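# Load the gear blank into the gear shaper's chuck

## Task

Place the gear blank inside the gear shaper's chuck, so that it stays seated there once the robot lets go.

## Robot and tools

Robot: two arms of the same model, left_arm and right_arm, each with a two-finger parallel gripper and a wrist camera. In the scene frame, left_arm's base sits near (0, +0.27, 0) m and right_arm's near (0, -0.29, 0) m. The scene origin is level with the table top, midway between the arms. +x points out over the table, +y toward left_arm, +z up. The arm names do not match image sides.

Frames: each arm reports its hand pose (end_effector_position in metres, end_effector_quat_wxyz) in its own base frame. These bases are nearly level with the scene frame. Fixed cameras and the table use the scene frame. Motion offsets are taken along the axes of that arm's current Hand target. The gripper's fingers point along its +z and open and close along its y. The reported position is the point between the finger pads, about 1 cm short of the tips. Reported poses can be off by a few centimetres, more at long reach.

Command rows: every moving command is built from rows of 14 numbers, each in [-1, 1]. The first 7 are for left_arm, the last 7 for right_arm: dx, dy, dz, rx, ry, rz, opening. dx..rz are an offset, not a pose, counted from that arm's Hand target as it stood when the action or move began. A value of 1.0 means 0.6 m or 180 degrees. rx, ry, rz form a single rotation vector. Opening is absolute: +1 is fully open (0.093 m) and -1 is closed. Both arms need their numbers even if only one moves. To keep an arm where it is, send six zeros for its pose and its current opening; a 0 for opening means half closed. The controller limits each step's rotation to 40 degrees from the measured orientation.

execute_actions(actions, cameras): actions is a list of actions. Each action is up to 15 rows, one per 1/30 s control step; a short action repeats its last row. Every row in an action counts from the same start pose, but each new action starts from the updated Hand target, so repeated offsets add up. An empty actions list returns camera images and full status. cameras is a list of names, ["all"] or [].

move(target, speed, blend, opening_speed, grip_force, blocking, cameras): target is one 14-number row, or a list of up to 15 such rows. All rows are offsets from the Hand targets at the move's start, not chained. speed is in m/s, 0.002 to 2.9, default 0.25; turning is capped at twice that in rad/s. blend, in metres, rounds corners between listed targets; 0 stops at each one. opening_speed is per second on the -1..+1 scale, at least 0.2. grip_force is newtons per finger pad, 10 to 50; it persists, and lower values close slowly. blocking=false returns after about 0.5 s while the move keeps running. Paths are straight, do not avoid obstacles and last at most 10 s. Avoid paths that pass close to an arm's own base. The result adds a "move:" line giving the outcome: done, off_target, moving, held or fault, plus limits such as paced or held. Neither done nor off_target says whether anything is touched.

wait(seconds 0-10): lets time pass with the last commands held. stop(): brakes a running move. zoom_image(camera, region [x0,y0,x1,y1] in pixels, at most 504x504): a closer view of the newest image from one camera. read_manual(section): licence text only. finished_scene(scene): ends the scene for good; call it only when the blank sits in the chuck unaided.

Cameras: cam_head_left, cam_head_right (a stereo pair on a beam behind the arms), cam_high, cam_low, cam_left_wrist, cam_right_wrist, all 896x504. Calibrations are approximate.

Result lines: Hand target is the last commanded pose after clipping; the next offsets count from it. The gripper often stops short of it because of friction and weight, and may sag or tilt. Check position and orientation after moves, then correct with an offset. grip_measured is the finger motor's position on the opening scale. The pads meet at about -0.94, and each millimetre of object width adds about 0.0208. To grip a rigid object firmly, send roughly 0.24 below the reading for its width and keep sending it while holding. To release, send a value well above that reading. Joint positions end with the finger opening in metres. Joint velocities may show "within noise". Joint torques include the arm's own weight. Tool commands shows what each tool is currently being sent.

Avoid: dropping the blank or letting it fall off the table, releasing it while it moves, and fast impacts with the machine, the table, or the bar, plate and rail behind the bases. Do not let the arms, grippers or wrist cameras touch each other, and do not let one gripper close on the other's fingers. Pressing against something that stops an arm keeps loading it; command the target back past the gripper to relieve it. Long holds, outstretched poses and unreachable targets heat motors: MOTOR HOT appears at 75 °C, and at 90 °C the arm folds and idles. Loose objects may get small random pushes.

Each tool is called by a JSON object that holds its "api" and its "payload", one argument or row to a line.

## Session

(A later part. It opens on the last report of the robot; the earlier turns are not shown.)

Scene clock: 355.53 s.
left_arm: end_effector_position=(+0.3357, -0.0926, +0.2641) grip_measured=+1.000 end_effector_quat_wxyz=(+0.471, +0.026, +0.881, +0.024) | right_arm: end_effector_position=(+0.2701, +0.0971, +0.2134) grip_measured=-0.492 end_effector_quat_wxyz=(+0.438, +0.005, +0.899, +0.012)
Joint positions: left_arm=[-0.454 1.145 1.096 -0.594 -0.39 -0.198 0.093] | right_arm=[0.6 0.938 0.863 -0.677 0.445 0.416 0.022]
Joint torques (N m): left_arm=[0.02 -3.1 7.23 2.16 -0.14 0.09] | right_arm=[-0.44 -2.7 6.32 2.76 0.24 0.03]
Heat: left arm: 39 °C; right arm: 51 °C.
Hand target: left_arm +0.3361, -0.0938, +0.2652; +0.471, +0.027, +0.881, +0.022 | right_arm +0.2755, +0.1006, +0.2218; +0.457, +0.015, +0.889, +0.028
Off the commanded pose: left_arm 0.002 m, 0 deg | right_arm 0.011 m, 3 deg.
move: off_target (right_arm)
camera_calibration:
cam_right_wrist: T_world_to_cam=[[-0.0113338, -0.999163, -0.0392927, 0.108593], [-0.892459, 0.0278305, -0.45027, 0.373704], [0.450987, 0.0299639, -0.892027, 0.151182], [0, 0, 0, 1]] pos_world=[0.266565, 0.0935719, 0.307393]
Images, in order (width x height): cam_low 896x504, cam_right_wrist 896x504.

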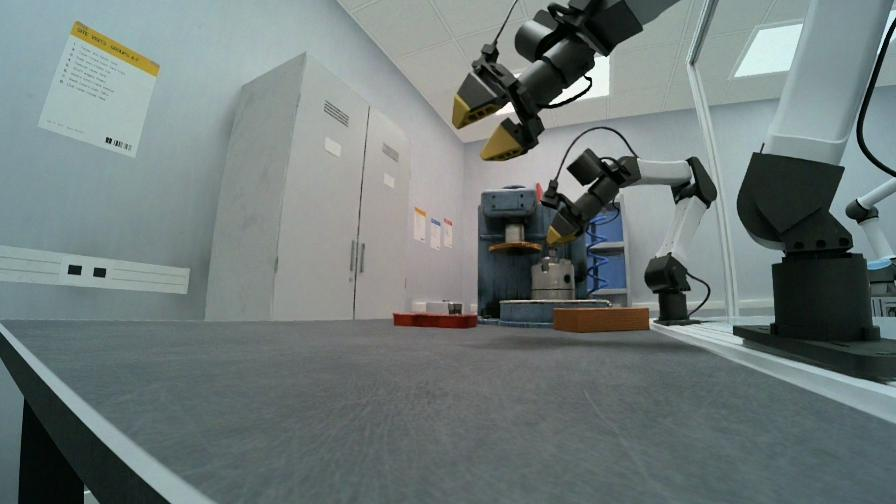

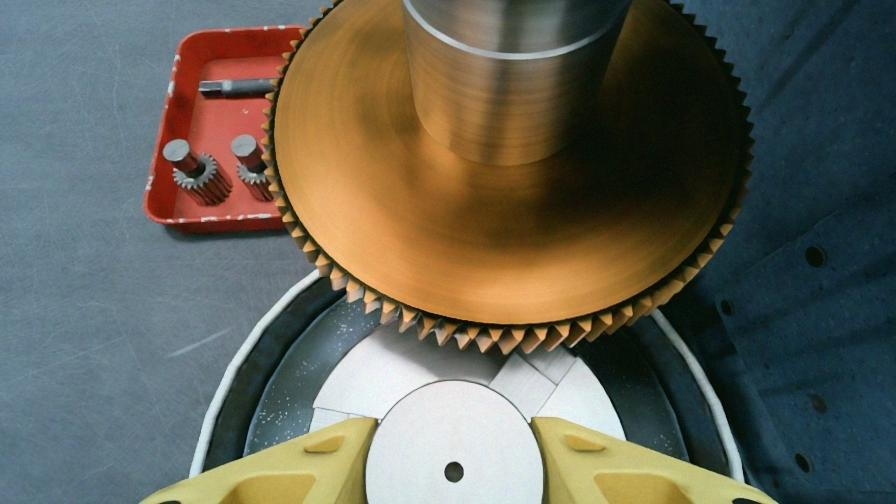

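{"api": "move", "payload": {
  "target": [0,0,0,0,0,0,1, -0.0025,-0.0067,0.0025,0,0,0,-0.7],
  "speed": 0.05,
  "cameras": ["cam_right_wrist","cam_low"]
}}

{"api": "zoom_image", "payload": {
  "camera": "cam_low",
  "region": [538, 240, 568, 270]
}}

{"api": "zoom_image", "payload": {
  "camera": "cam_right_wrist",
  "region": [280, 280, 640, 504]
}}

Scene clock: 366.70 s.
left_arm: end_effector_position=(+0.3357, -0.0926, +0.2641) grip_measured=+1.000 end_effector_quat_wxyz=(+0.471, +0.026, +0.881, +0.024) | right_arm: end_effector_position=(+0.2722, +0.0951, +0.2137) grip_measured=-0.492 end_effector_quat_wxyz=(+0.437, +0.009, +0.899, +0.016)
Joint positions: left_arm=[-0.454 1.145 1.096 -0.594 -0.39 -0.198 0.093] | right_arm=[0.58 0.938 0.863 -0.67 0.426 0.411 0.022]
Joint torques (N m): left_arm=[0.02 -3.07 7.23 2.17 -0.12 0.08] | right_arm=[-1.14 -3.06 6.2 2.82 0.26 -0.15]
Heat: left arm: 39 °C; right arm: 49 °C.
Hand target: left_arm +0.3361, -0.0938, +0.2652; +0.471, +0.027, +0.881, +0.022 | right_arm +0.2775, +0.0966, +0.2220; +0.458, +0.015, +0.889, +0.028
Off the commanded pose: left_arm 0.002 m, 0 deg | right_arm 0.010 m, 3 deg.
move: off_target (right_arm)
camera_calibration:
cam_right_wrist: T_world_to_cam=[[-0.0145096, -0.998666, -0.0495638, 0.109602], [-0.892832, 0.0352562, -0.449008, 0.37492], [0.450156, 0.0377372, -0.892152, 0.150099], [0, 0, 0, 1]] pos_world=[0.268762, 0.090573, 0.307686]
Images, in order (width x height): cam_low 896x504, cam_right_wrist 896x504.

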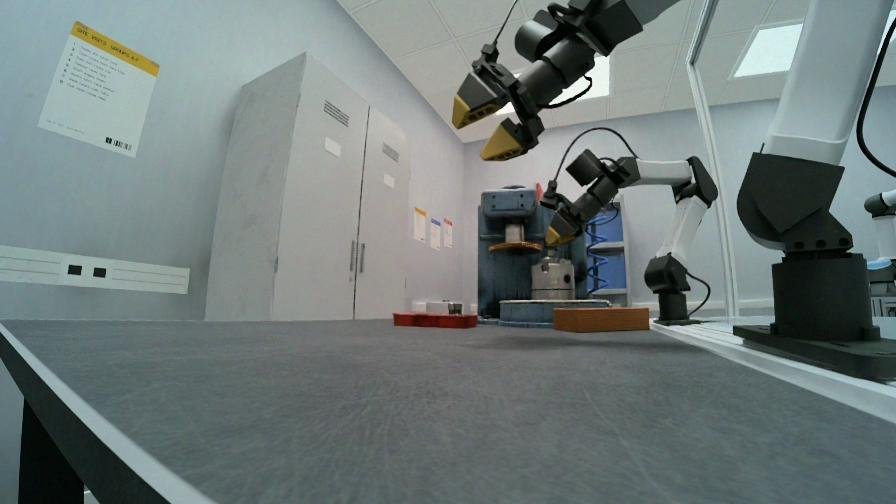

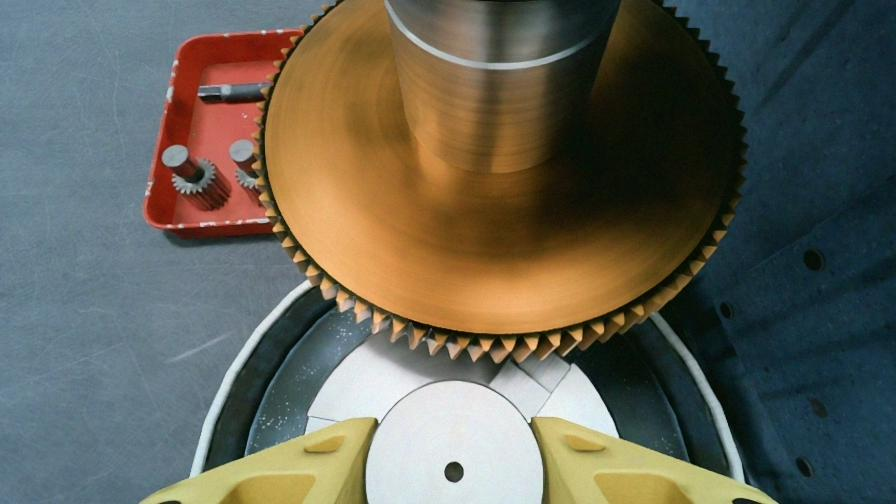

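Scaled by 16.800 from the camera's 896x504 image, which has a finer 1280x720 frame.

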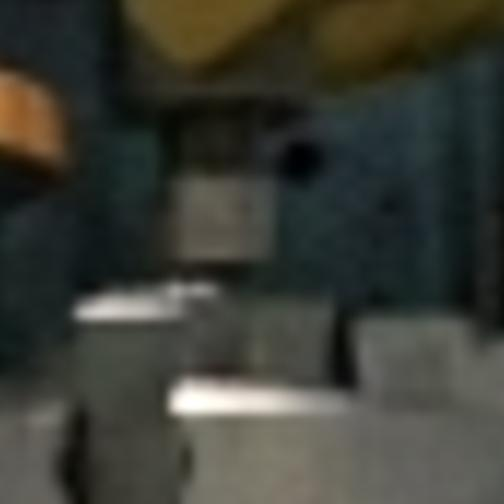

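Scaled by 1.400 from the camera's 896x504 image, which has a finer 1280x720 frame.

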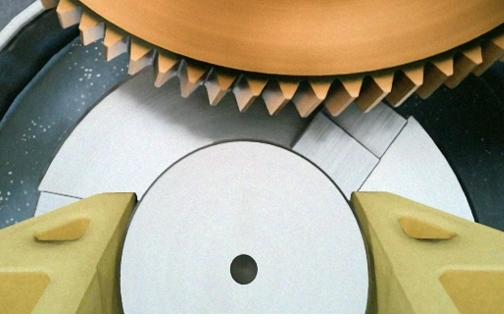

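{"api": "move", "payload": {
  "target": [0,0,0,0,0,0,1, 0.0158,-0.0013,0.012,0.0016,0,-0.0023,-0.7],
  "speed": 0.04,
  "cameras": ["cam_right_wrist","cam_low"]
}}

{"api": "zoom_image", "payload": {
  "camera": "cam_low",
  "region": [538, 240, 568, 270]
}}

Scene clock: 373.87 s.
left_arm: end_effector_position=(+0.3357, -0.0926, +0.2641) grip_measured=+1.000 end_effector_quat_wxyz=(+0.471, +0.026, +0.881, +0.024) | right_arm: end_effector_position=(+0.2753, +0.0969, +0.2081) grip_measured=-0.492 end_effector_quat_wxyz=(+0.447, +0.009, +0.894, +0.021)
Joint positions: left_arm=[-0.454 1.145 1.096 -0.594 -0.39 -0.198 0.093] | right_arm=[0.58 0.931 0.82 -0.608 0.427 0.404 0.022]
Joint torques (N m): left_arm=[-0.03 -3.1 7.23 2.14 -0.13 0.09] | right_arm=[-0.87 -2.63 5.64 2.65 0.29 -0.08]
Heat: left arm: 39 °C; right arm: 49 °C.
Hand target: left_arm +0.3361, -0.0938, +0.2652; +0.471, +0.027, +0.881, +0.022 | right_arm +0.2779, +0.0966, +0.2099; +0.457, +0.013, +0.889, +0.024
Off the commanded pose: left_arm 0.002 m, 0 deg | right_arm 0.003 m, 2 deg.
move: done
camera_calibration:
cam_right_wrist: T_world_to_cam=[[-0.00992343, -0.998242, -0.0584302, 0.11183], [-0.882805, 0.0361895, -0.468344, 0.376254], [0.469635, 0.0469349, -0.881612, 0.135222], [0, 0, 0, 1]] pos_world=[0.269764, 0.0916701, 0.301964]
Images, in order (width x height): cam_low 896x504, cam_right_wrist 896x504.

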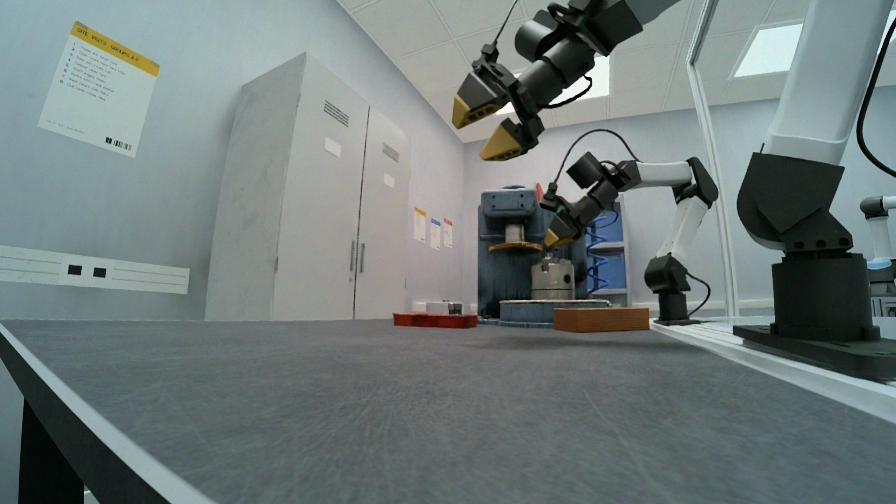

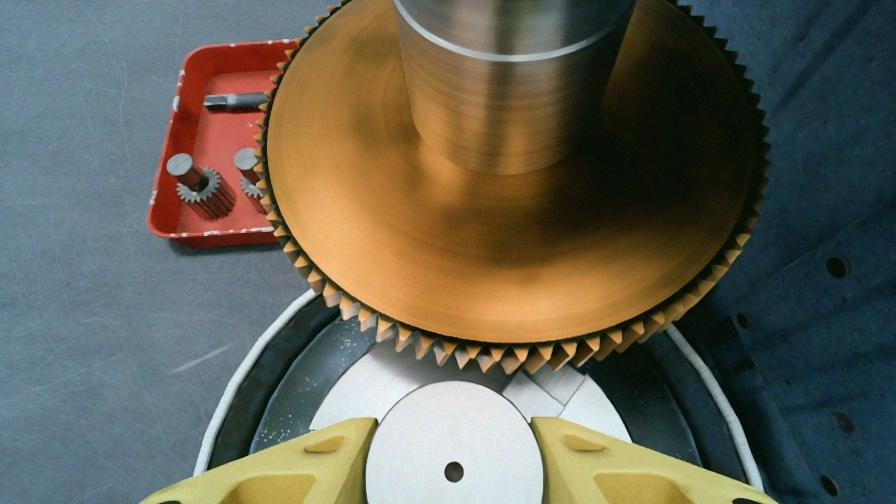

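Scaled by 16.800 from the camera's 896x504 image, which has a finer 1280x720 frame.

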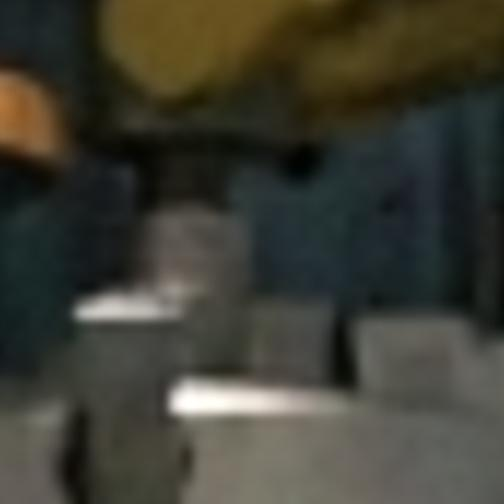

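{"api": "move", "payload": {
  "target": [0,0,0,0,0,0,1, -0.0005,-0.0045,-0.0085,0,0.0083,0,-0.7],
  "speed": 0.05,
  "cameras": ["cam_right_wrist","cam_low"]
}}

{"api": "zoom_image", "payload": {
  "camera": "cam_low",
  "region": [538, 240, 568, 270]
}}

Scene clock: 380.53 s.
left_arm: end_effector_position=(+0.3357, -0.0926, +0.2641) grip_measured=+1.000 end_effector_quat_wxyz=(+0.471, +0.026, +0.881, +0.024) | right_arm: end_effector_position=(+0.2757, +0.0953, +0.2080) grip_measured=-0.492 end_effector_quat_wxyz=(+0.446, +0.012, +0.895, +0.021)
Joint positions: left_arm=[-0.454 1.145 1.096 -0.594 -0.39 -0.198 0.093] | right_arm=[0.572 0.929 0.82 -0.61 0.422 0.404 0.022]
Joint torques (N m): left_arm=[-0.03 -3.08 7.24 2.16 -0.12 0.09] | right_arm=[-1.16 -2.76 8.21 2.01 0.1 -0.07]
Heat: left arm: 39 °C; right arm: 48 °C.
Hand target: left_arm +0.3361, -0.0938, +0.2652; +0.471, +0.027, +0.881, +0.022 | right_arm +0.2739, +0.0937, +0.2130; +0.446, +0.013, +0.895, +0.025
Off the commanded pose: left_arm 0.002 m, 0 deg | right_arm 0.006 m, 0 deg.
move: done
camera_calibration:
cam_right_wrist: T_world_to_cam=[[-0.0145658, -0.998036, -0.0609218, 0.111917], [-0.883383, 0.041388, -0.46682, 0.375897], [0.468425, 0.0470177, -0.882251, 0.135414], [0, 0, 0, 1]] pos_world=[0.27026, 0.0897729, 0.301763]
Images, in order (width x height): cam_low 896x504, cam_right_wrist 896x504.

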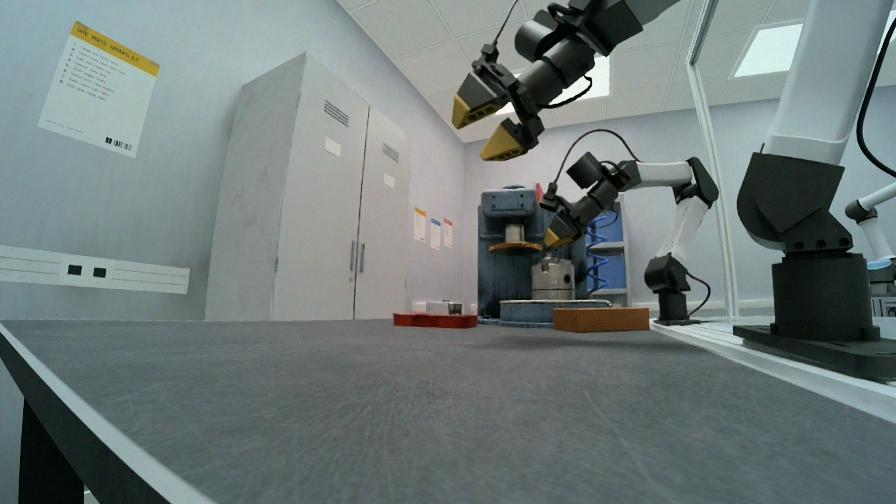

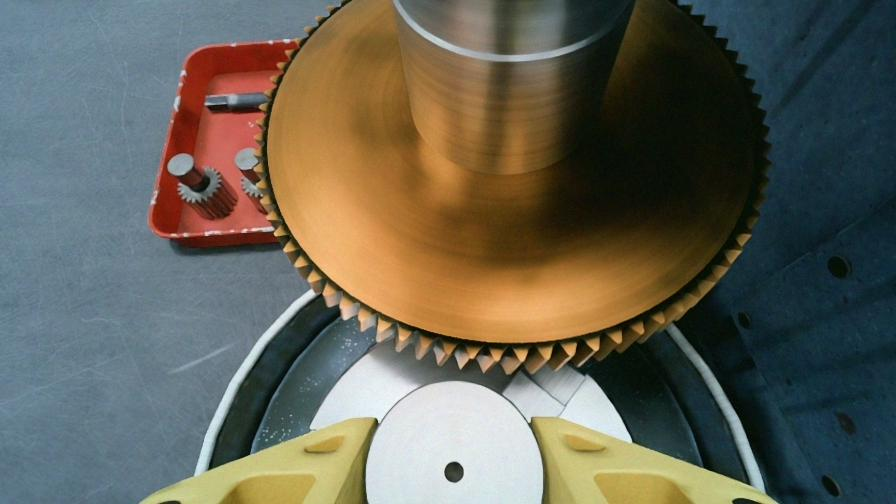

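Scaled by 16.800 from the camera's 896x504 image, which has a finer 1280x720 frame.

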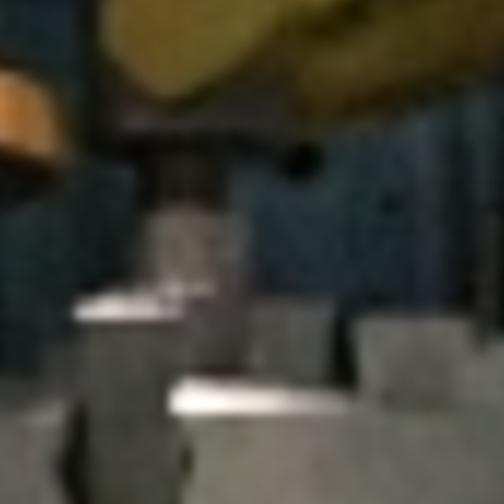

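{"api": "move", "payload": {
  "target": [0,0,0,0,0,0,1, -0.0172,0.0025,-0.0117,0,0,0,-0.7],
  "speed": 0.06
}}

Scene clock: 388.00 s.
left_arm: end_effector_position=(+0.3357, -0.0926, +0.2641) grip_measured=+1.000 end_effector_quat_wxyz=(+0.471, +0.026, +0.881, +0.024) | right_arm: end_effector_position=(+0.2693, +0.0925, +0.2080) grip_measured=-0.492 end_effector_quat_wxyz=(+0.430, +0.006, +0.903, +0.014)
Joint positions: left_arm=[-0.454 1.145 1.096 -0.594 -0.39 -0.198 0.093] | right_arm=[0.572 0.929 0.848 -0.678 0.415 0.404 0.022]
Joint torques (N m): left_arm=[-0.03 -3.11 7.24 2.16 -0.13 0.09] | right_arm=[-0.88 -1.66 10.4 2.26 0.2 -0.07]
Heat: left arm: 39 °C; right arm: 47 °C.
Hand target: left_arm +0.3361, -0.0938, +0.2652; +0.471, +0.027, +0.881, +0.022 | right_arm +0.2745, +0.0945, +0.2255; +0.446, +0.012, +0.895, +0.025
Off the commanded pose: left_arm 0.002 m, 0 deg | right_arm 0.018 m, 3 deg.
move: off_target (right_arm)

{"api": "move", "payload": {
  "target": [0,0,0,0,0,0,1, -0.0177,0.0062,-0.0092,0,0,0,-0.7],
  "speed": 0.06
}}

Scene clock: 392.73 s.
left_arm: end_effector_position=(+0.3357, -0.0926, +0.2641) grip_measured=+1.000 end_effector_quat_wxyz=(+0.471, +0.026, +0.881, +0.024) | right_arm: end_effector_position=(+0.2713, +0.0937, +0.2181) grip_measured=-0.492 end_effector_quat_wxyz=(+0.426, +0.005, +0.905, +0.011)
Joint positions: left_arm=[-0.454 1.145 1.096 -0.594 -0.39 -0.198 0.093] | right_arm=[0.572 0.955 0.906 -0.721 0.415 0.404 0.022]
Joint torques (N m): left_arm=[-0.02 -3.12 7.24 2.16 -0.13 0.08] | right_arm=[-0.08 -1.92 10.4 2.3 0.27 0.03]
Heat: left arm: 39 °C; right arm: 46 °C.
Hand target: left_arm +0.3361, -0.0938, +0.2652; +0.471, +0.027, +0.881, +0.022 | right_arm +0.2765, +0.0976, +0.2374; +0.446, +0.012, +0.895, +0.025
Off the commanded pose: left_arm 0.002 m, 0 deg | right_arm 0.020 m, 3 deg.
move: off_target (right_arm)

{"api": "move", "payload": {
  "target": [0,0,0,0,0,0,1, 0.0312,0.0012,0.022,0,-0.008,0,-0.7],
  "speed": 0.05,
  "cameras": ["cam_right_wrist","cam_low"]
}}

{"api": "zoom_image", "payload": {
  "camera": "cam_low",
  "region": [538, 240, 568, 270]
}}

Scene clock: 408.77 s.
left_arm: end_effector_position=(+0.3357, -0.0926, +0.2641) grip_measured=+1.000 end_effector_quat_wxyz=(+0.471, +0.026, +0.881, +0.024) | right_arm: end_effector_position=(+0.2712, +0.0958, +0.2047) grip_measured=-0.492 end_effector_quat_wxyz=(+0.432, +0.002, +0.902, +0.010)
Joint positions: left_arm=[-0.454 1.145 1.096 -0.594 -0.39 -0.198 0.093] | right_arm=[0.587 0.94 0.837 -0.656 0.431 0.404 0.022]
Joint torques (N m): left_arm=[-0.03 -3.12 7.24 2.16 -0.12 0.08] | right_arm=[0.47 -3.12 6.27 2.81 0.37 0.08]
Heat: left arm: 40 °C; right arm: 46 °C.
Hand target: left_arm +0.3361, -0.0938, +0.2652; +0.471, +0.027, +0.881, +0.022 | right_arm +0.2758, +0.0996, +0.2148; +0.457, +0.013, +0.889, +0.024
Off the commanded pose: left_arm 0.002 m, 0 deg | right_arm 0.012 m, 4 deg.
move: off_target (right_arm)
camera_calibration:
cam_right_wrist: T_world_to_cam=[[-0.00760207, -0.999422, -0.033126, 0.104757], [-0.897606, 0.0214207, -0.440278, 0.370728], [0.440733, 0.026387, -0.89725, 0.147241], [0, 0, 0, 1]] pos_world=[0.26867, 0.0928699, 0.298806]
Images, in order (width x height): cam_low 896x504, cam_right_wrist 896x504.

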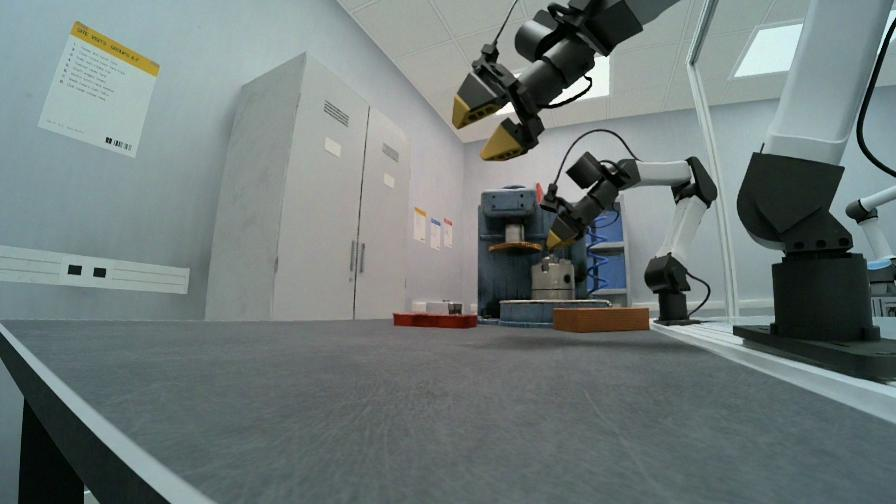

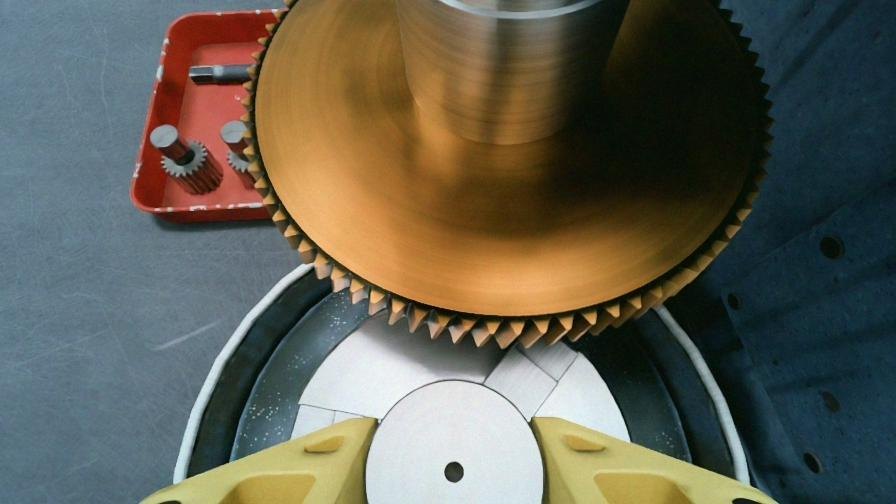

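Scaled by 16.800 from the camera's 896x504 image, which has a finer 1280x720 frame.

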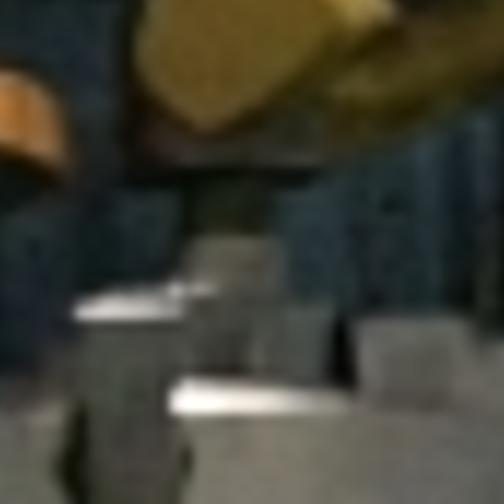

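{"api": "move", "payload": {
  "target": [0,0,0,0,0,0,1, 0.0192,-0.0018,0.0162,0,0,0,-0.7],
  "speed": 0.04,
  "cameras": ["cam_right_wrist","cam_low"]
}}

{"api": "zoom_image", "payload": {
  "camera": "cam_low",
  "region": [538, 240, 568, 270]
}}

Scene clock: 420.43 s.
left_arm: end_effector_position=(+0.3357, -0.0926, +0.2641) grip_measured=+1.000 end_effector_quat_wxyz=(+0.471, +0.026, +0.881, +0.024) | right_arm: end_effector_position=(+0.2717, +0.0944, +0.1998) grip_measured=-0.492 end_effector_quat_wxyz=(+0.444, +0.006, +0.896, +0.012)
Joint positions: left_arm=[-0.454 1.145 1.096 -0.594 -0.39 -0.198 0.093] | right_arm=[0.587 0.919 0.79 -0.605 0.441 0.401 0.022]
Joint torques (N m): left_arm=[-0.05 -3.14 7.2 2.16 -0.13 0.09] | right_arm=[-0.12 -1.59 5.07 2.98 0.27 0.06]
Heat: left arm: 40 °C; right arm: 47 °C.
Hand target: left_arm +0.3361, -0.0938, +0.2652; +0.471, +0.027, +0.881, +0.022 | right_arm +0.2770, +0.0993, +0.1997; +0.457, +0.013, +0.889, +0.024
Off the commanded pose: left_arm 0.002 m, 0 deg | right_arm 0.007 m, 2 deg.
move: done
camera_calibration:
cam_right_wrist: T_world_to_cam=[[-0.0115027, -0.99915, -0.0395919, 0.105496], [-0.886097, 0.0285328, -0.46262, 0.369785], [0.463357, 0.0297609, -0.885672, 0.133839], [0, 0, 0, 1]] pos_world=[0.266863, 0.0908723, 0.293784]
Images, in order (width x height): cam_low 896x504, cam_right_wrist 896x504.

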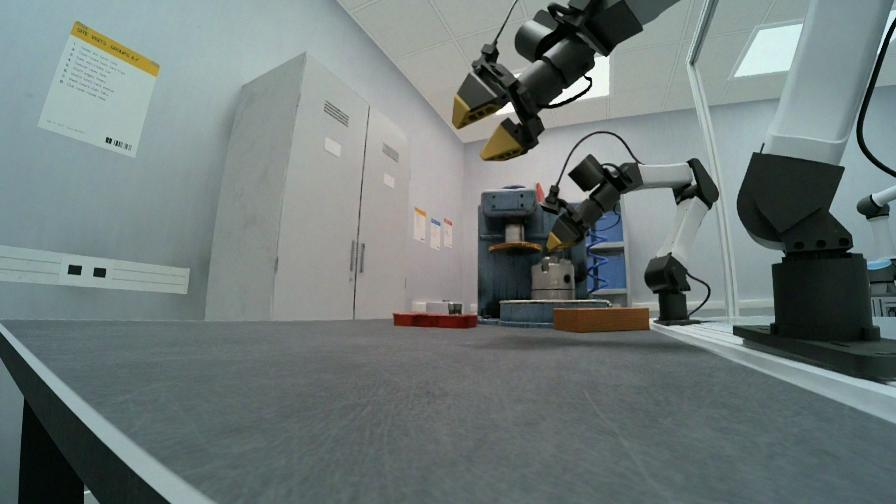

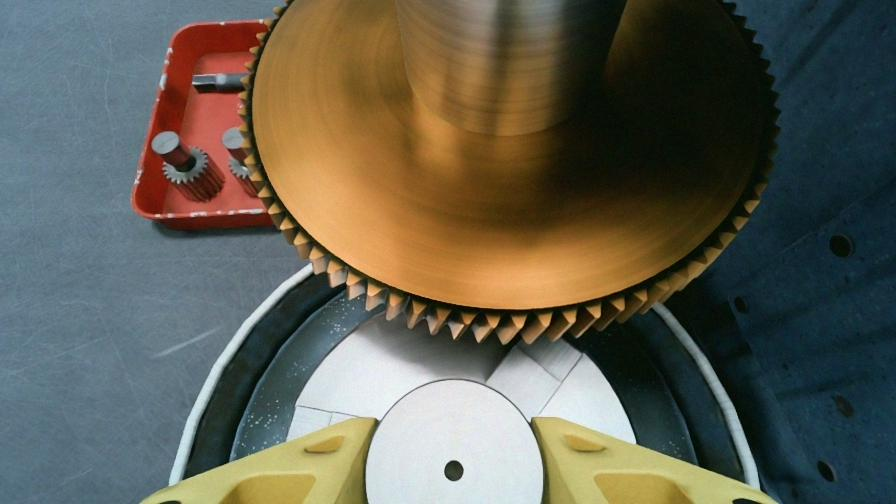

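Scaled by 16.800 from the camera's 896x504 image, which has a finer 1280x720 frame.

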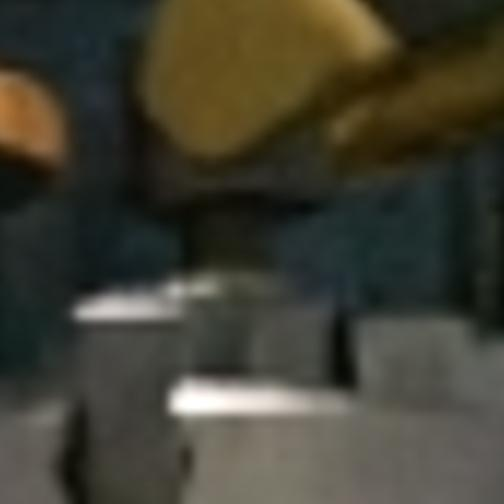

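{"api": "move", "payload": {
  "target": [0,0,0,0,0,0,1, 0.0106,-0.0005,0.0083,0,0.007,0,-0.7],
  "speed": 0.04,
  "cameras": ["cam_right_wrist","cam_low"]
}}

{"api": "zoom_image", "payload": {
  "camera": "cam_low",
  "region": [538, 240, 568, 270]
}}

Scene clock: 451.90 s.
left_arm: end_effector_position=(+0.3357, -0.0926, +0.2641) grip_measured=+1.000 end_effector_quat_wxyz=(+0.471, +0.026, +0.881, +0.024) | right_arm: end_effector_position=(+0.2718, +0.0945, +0.1991) grip_measured=-0.492 end_effector_quat_wxyz=(+0.445, +0.006, +0.896, +0.012)
Joint positions: left_arm=[-0.454 1.145 1.096 -0.594 -0.39 -0.198 0.093] | right_arm=[0.587 0.918 0.785 -0.6 0.441 0.4 0.022]
Joint torques (N m): left_arm=[-0.03 -3.1 7.23 2.17 -0.12 0.1] | right_arm=[-0.76 -0.66 4.48 2.94 0.09 0.14]
Heat: left arm: 40 °C; right arm: 49 °C.
Hand target: left_arm +0.3361, -0.0938, +0.2652; +0.471, +0.027, +0.881, +0.022 | right_arm +0.2773, +0.0995, +0.1917; +0.447, +0.012, +0.894, +0.025
Off the commanded pose: left_arm 0.002 m, 0 deg | right_arm 0.011 m, 2 deg.
move: off_target (right_arm)
camera_calibration:
cam_right_wrist: T_world_to_cam=[[-0.0112476, -0.99912, -0.0404137, 0.105637], [-0.885359, 0.0287361, -0.464019, 0.369566], [0.464772, 0.0305615, -0.884903, 0.132589], [0, 0, 0, 1]] pos_world=[0.266763, 0.0908721, 0.293083]
Images, in order (width x height): cam_low 896x504, cam_right_wrist 896x504.

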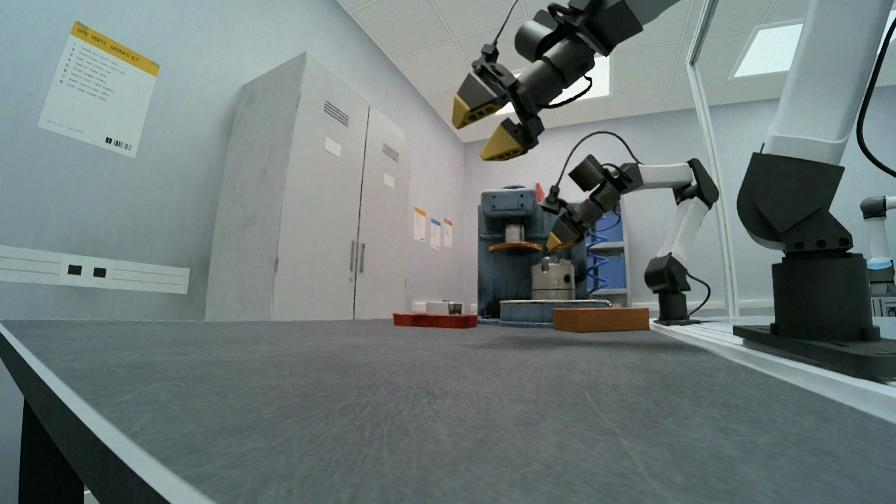

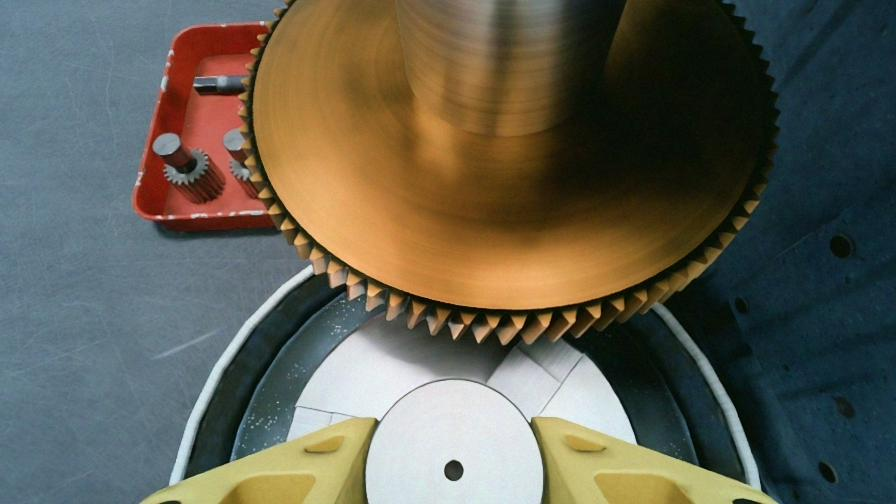

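Scaled by 16.800 from the camera's 896x504 image, which has a finer 1280x720 frame.

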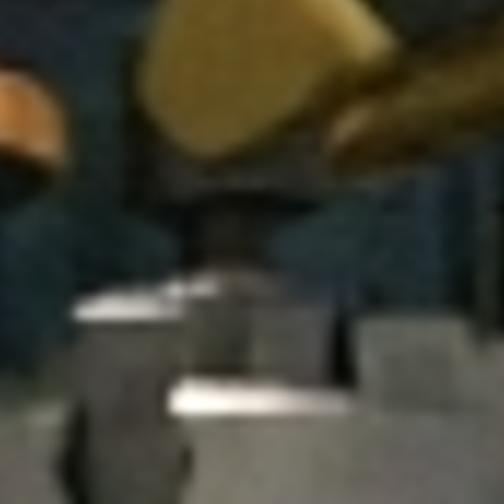

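{"api": "move", "payload": {
  "target": [
    [0,0,0,0,0,0,1, -0.0233,0.0015,-0.0165,0,0,0,-0.7],
    [0,0,0,0,0,0,1, -0.0233,0.0015,-0.0165,0,0,0,-0.3]
  ],
  "speed": 0.04,
  "opening_speed": 0.3,
  "cameras": ["cam_right_wrist","cam_low"]
}}

{"api": "zoom_image", "payload": {
  "camera": "cam_low",
  "region": [538, 240, 568, 270]
}}

Scene clock: 465.10 s.
left_arm: end_effector_position=(+0.3357, -0.0926, +0.2641) grip_measured=+1.000 end_effector_quat_wxyz=(+0.471, +0.026, +0.881, +0.024) | right_arm: end_effector_position=(+0.2717, +0.0956, +0.1963) grip_measured=-0.301 end_effector_quat_wxyz=(+0.434, +0.002, +0.901, +0.009)
Joint positions: left_arm=[-0.454 1.145 1.096 -0.594 -0.39 -0.198 0.093] | right_arm=[0.587 0.936 0.8 -0.621 0.434 0.402 0.031]
Joint torques (N m): left_arm=[-0.03 -3.08 7.23 2.16 -0.13 0.08] | right_arm=[-0.92 -1.52 9.07 2.45 0.19 0.1]
Heat: left arm: 40 °C; right arm: 51 °C.
Hand target: left_arm +0.3361, -0.0938, +0.2652; +0.471, +0.027, +0.881, +0.022 | right_arm +0.2778, +0.0994, +0.2088; +0.447, +0.013, +0.894, +0.025
Off the commanded pose: left_arm 0.002 m, 0 deg | right_arm 0.014 m, 3 deg.
move: off_target (right_arm); target 2's new opening was sent with right_arm's hand 0.014 m and 3 deg from that target
camera_calibration:
cam_right_wrist: T_world_to_cam=[[-0.00828642, -0.999489, -0.0308627, 0.104014], [-0.896222, 0.0211127, -0.443104, 0.367685], [0.443529, 0.0239881, -0.895939, 0.138707], [0, 0, 0, 1]] pos_world=[0.268869, 0.0928706, 0.290406]
Images, in order (width x height): cam_low 896x504, cam_right_wrist 896x504.

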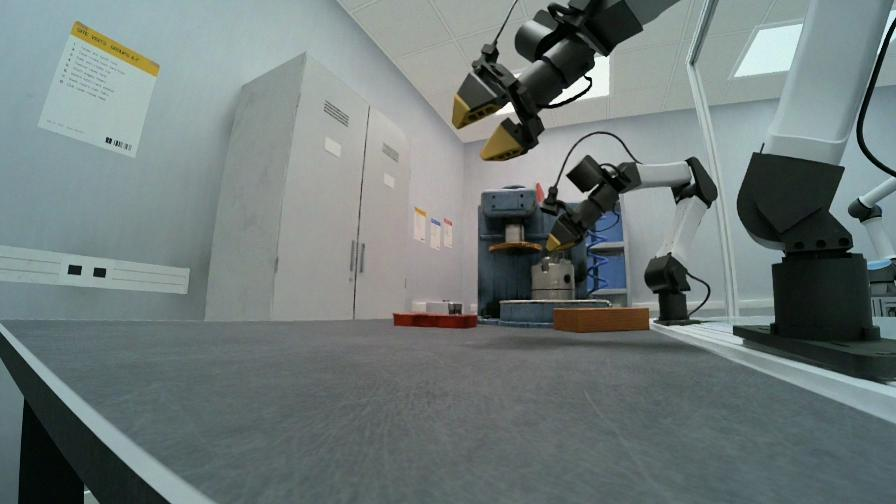

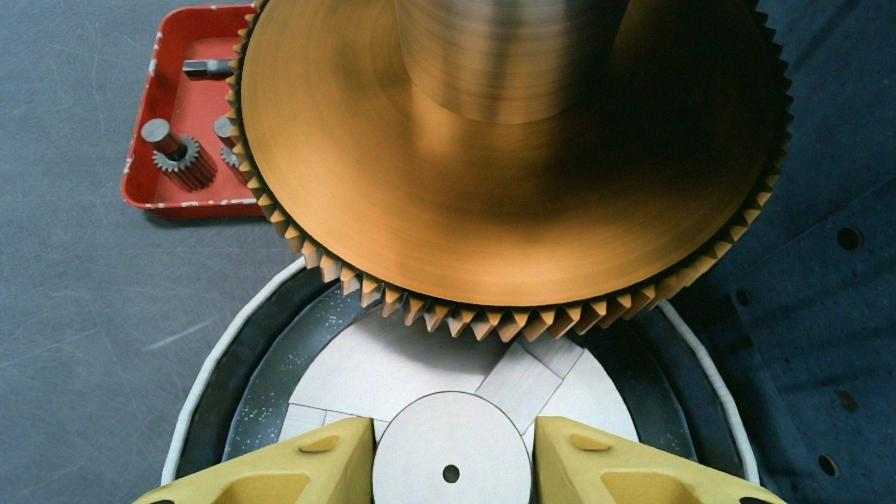

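Scaled by 16.800 from the camera's 896x504 image, which has a finer 1280x720 frame.

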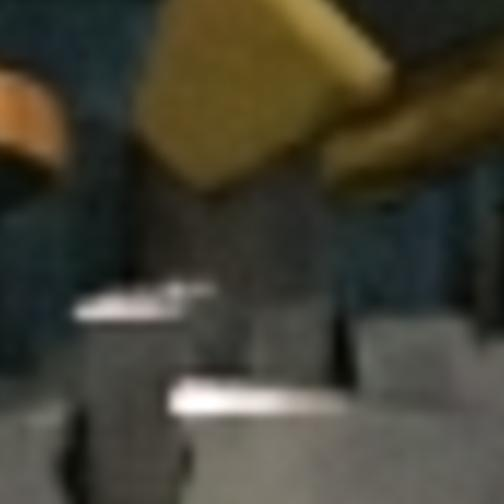

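{"api": "move", "payload": {
  "target": [
    [0,0,0,0,0,0,1, 0,0,0,0,0,0,0.0],
    [0,0,0,0,0,0,1, 0,0,-0.2,0,0,0,0.0]
  ],
  "speed": 0.1,
  "opening_speed": 0.4,
  "cameras": ["cam_right_wrist","cam_low","cam_head_left"]
}}

{"api": "zoom_image", "payload": {
  "camera": "cam_low",
  "region": [525, 225, 585, 305]
}}

{"api": "zoom_image", "payload": {
  "camera": "cam_head_left",
  "region": [500, 320, 620, 440]
}}

Scene clock: 473.43 s.
left_arm: end_effector_position=(+0.3357, -0.0926, +0.2641) grip_measured=+1.000 end_effector_quat_wxyz=(+0.471, +0.026, +0.881, +0.024) | right_arm: end_effector_position=(+0.1826, +0.0960, +0.2723) grip_measured=-0.001 end_effector_quat_wxyz=(+0.443, +0.006, +0.896, +0.018)
Joint positions: left_arm=[-0.454 1.145 1.096 -0.594 -0.39 -0.198 0.093] | right_arm=[1.079 0.843 1.125 -1.272 0.758 0.856 0.045]
Joint torques (N m): left_arm=[-0.08 -3.06 7.19 2.14 -0.14 0.09] | right_arm=[0.4 -0.05 8.21 1.46 0.54 0.11]
Heat: left arm: 40 °C; right arm: 50 °C.
Hand target: left_arm +0.3361, -0.0938, +0.2652; +0.471, +0.027, +0.881, +0.022 | right_arm +0.1817, +0.0955, +0.2806; +0.447, +0.012, +0.894, +0.025
Off the commanded pose: left_arm 0.002 m, 0 deg | right_arm 0.008 m, 1 deg.
move: done
camera_calibration:
cam_right_wrist: T_world_to_cam=[[-0.00693652, -0.998686, -0.0507812, 0.111083], [-0.88722, 0.0295727, -0.460399, 0.323827], [0.461295, 0.0418605, -0.886259, 0.238696], [0, 0, 0, 1]] pos_world=[0.177967, 0.0913685, 0.366277]
Images, in order (width x height): cam_head_left 896x504, cam_low 896x504, cam_right_wrist 896x504.

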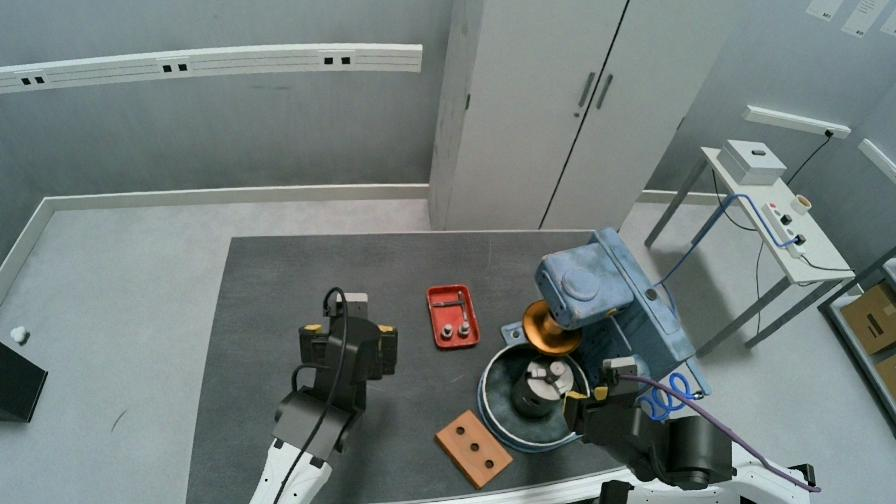

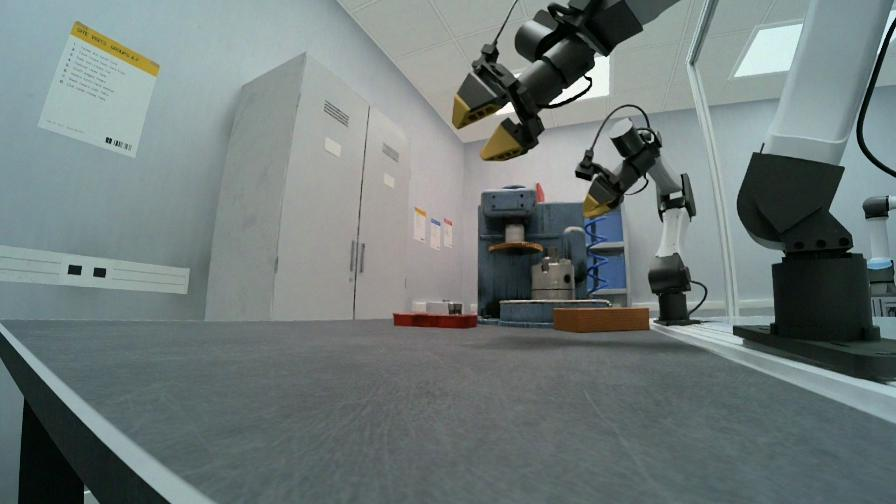

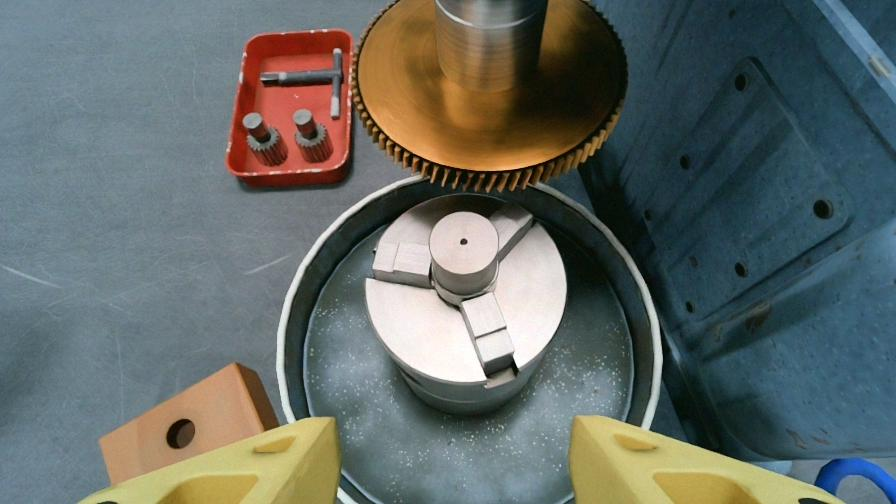

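Scaled by 6.300 from the camera's 896x504 image, which has a finer 1280x720 frame.

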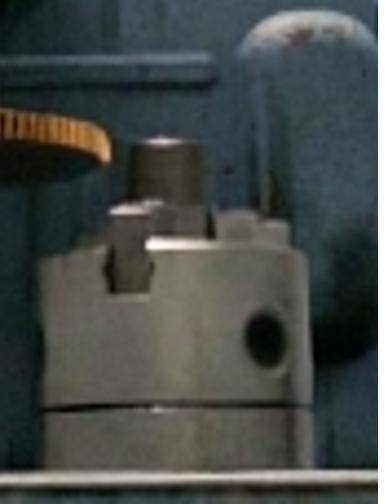

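Scaled by 4.200 from the camera's 896x504 image, which has a finer 1280x720 frame.

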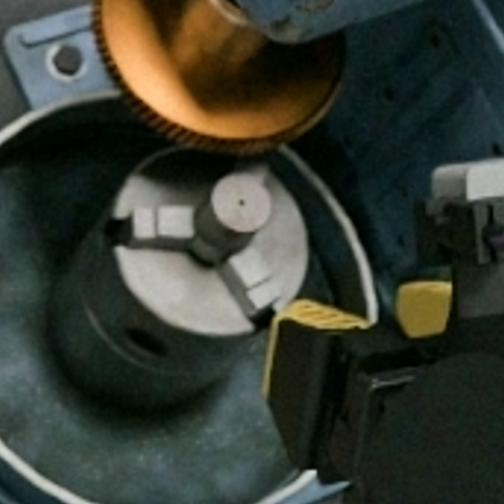

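{"api": "zoom_image", "payload": {
  "camera": "cam_right_wrist",
  "region": [390, 180, 540, 340]
}}

Scaled by 3.150 from the camera's 896x504 image, which has a finer 1280x720 frame.

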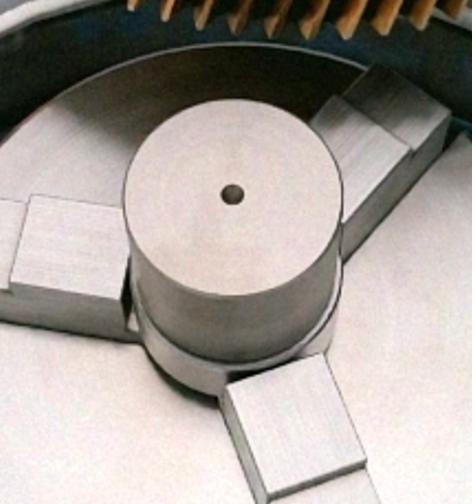

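Seated flush.

{"api": "finished_scene", "payload": {
  "scene": 1
}}

The scene is finished: the task was done.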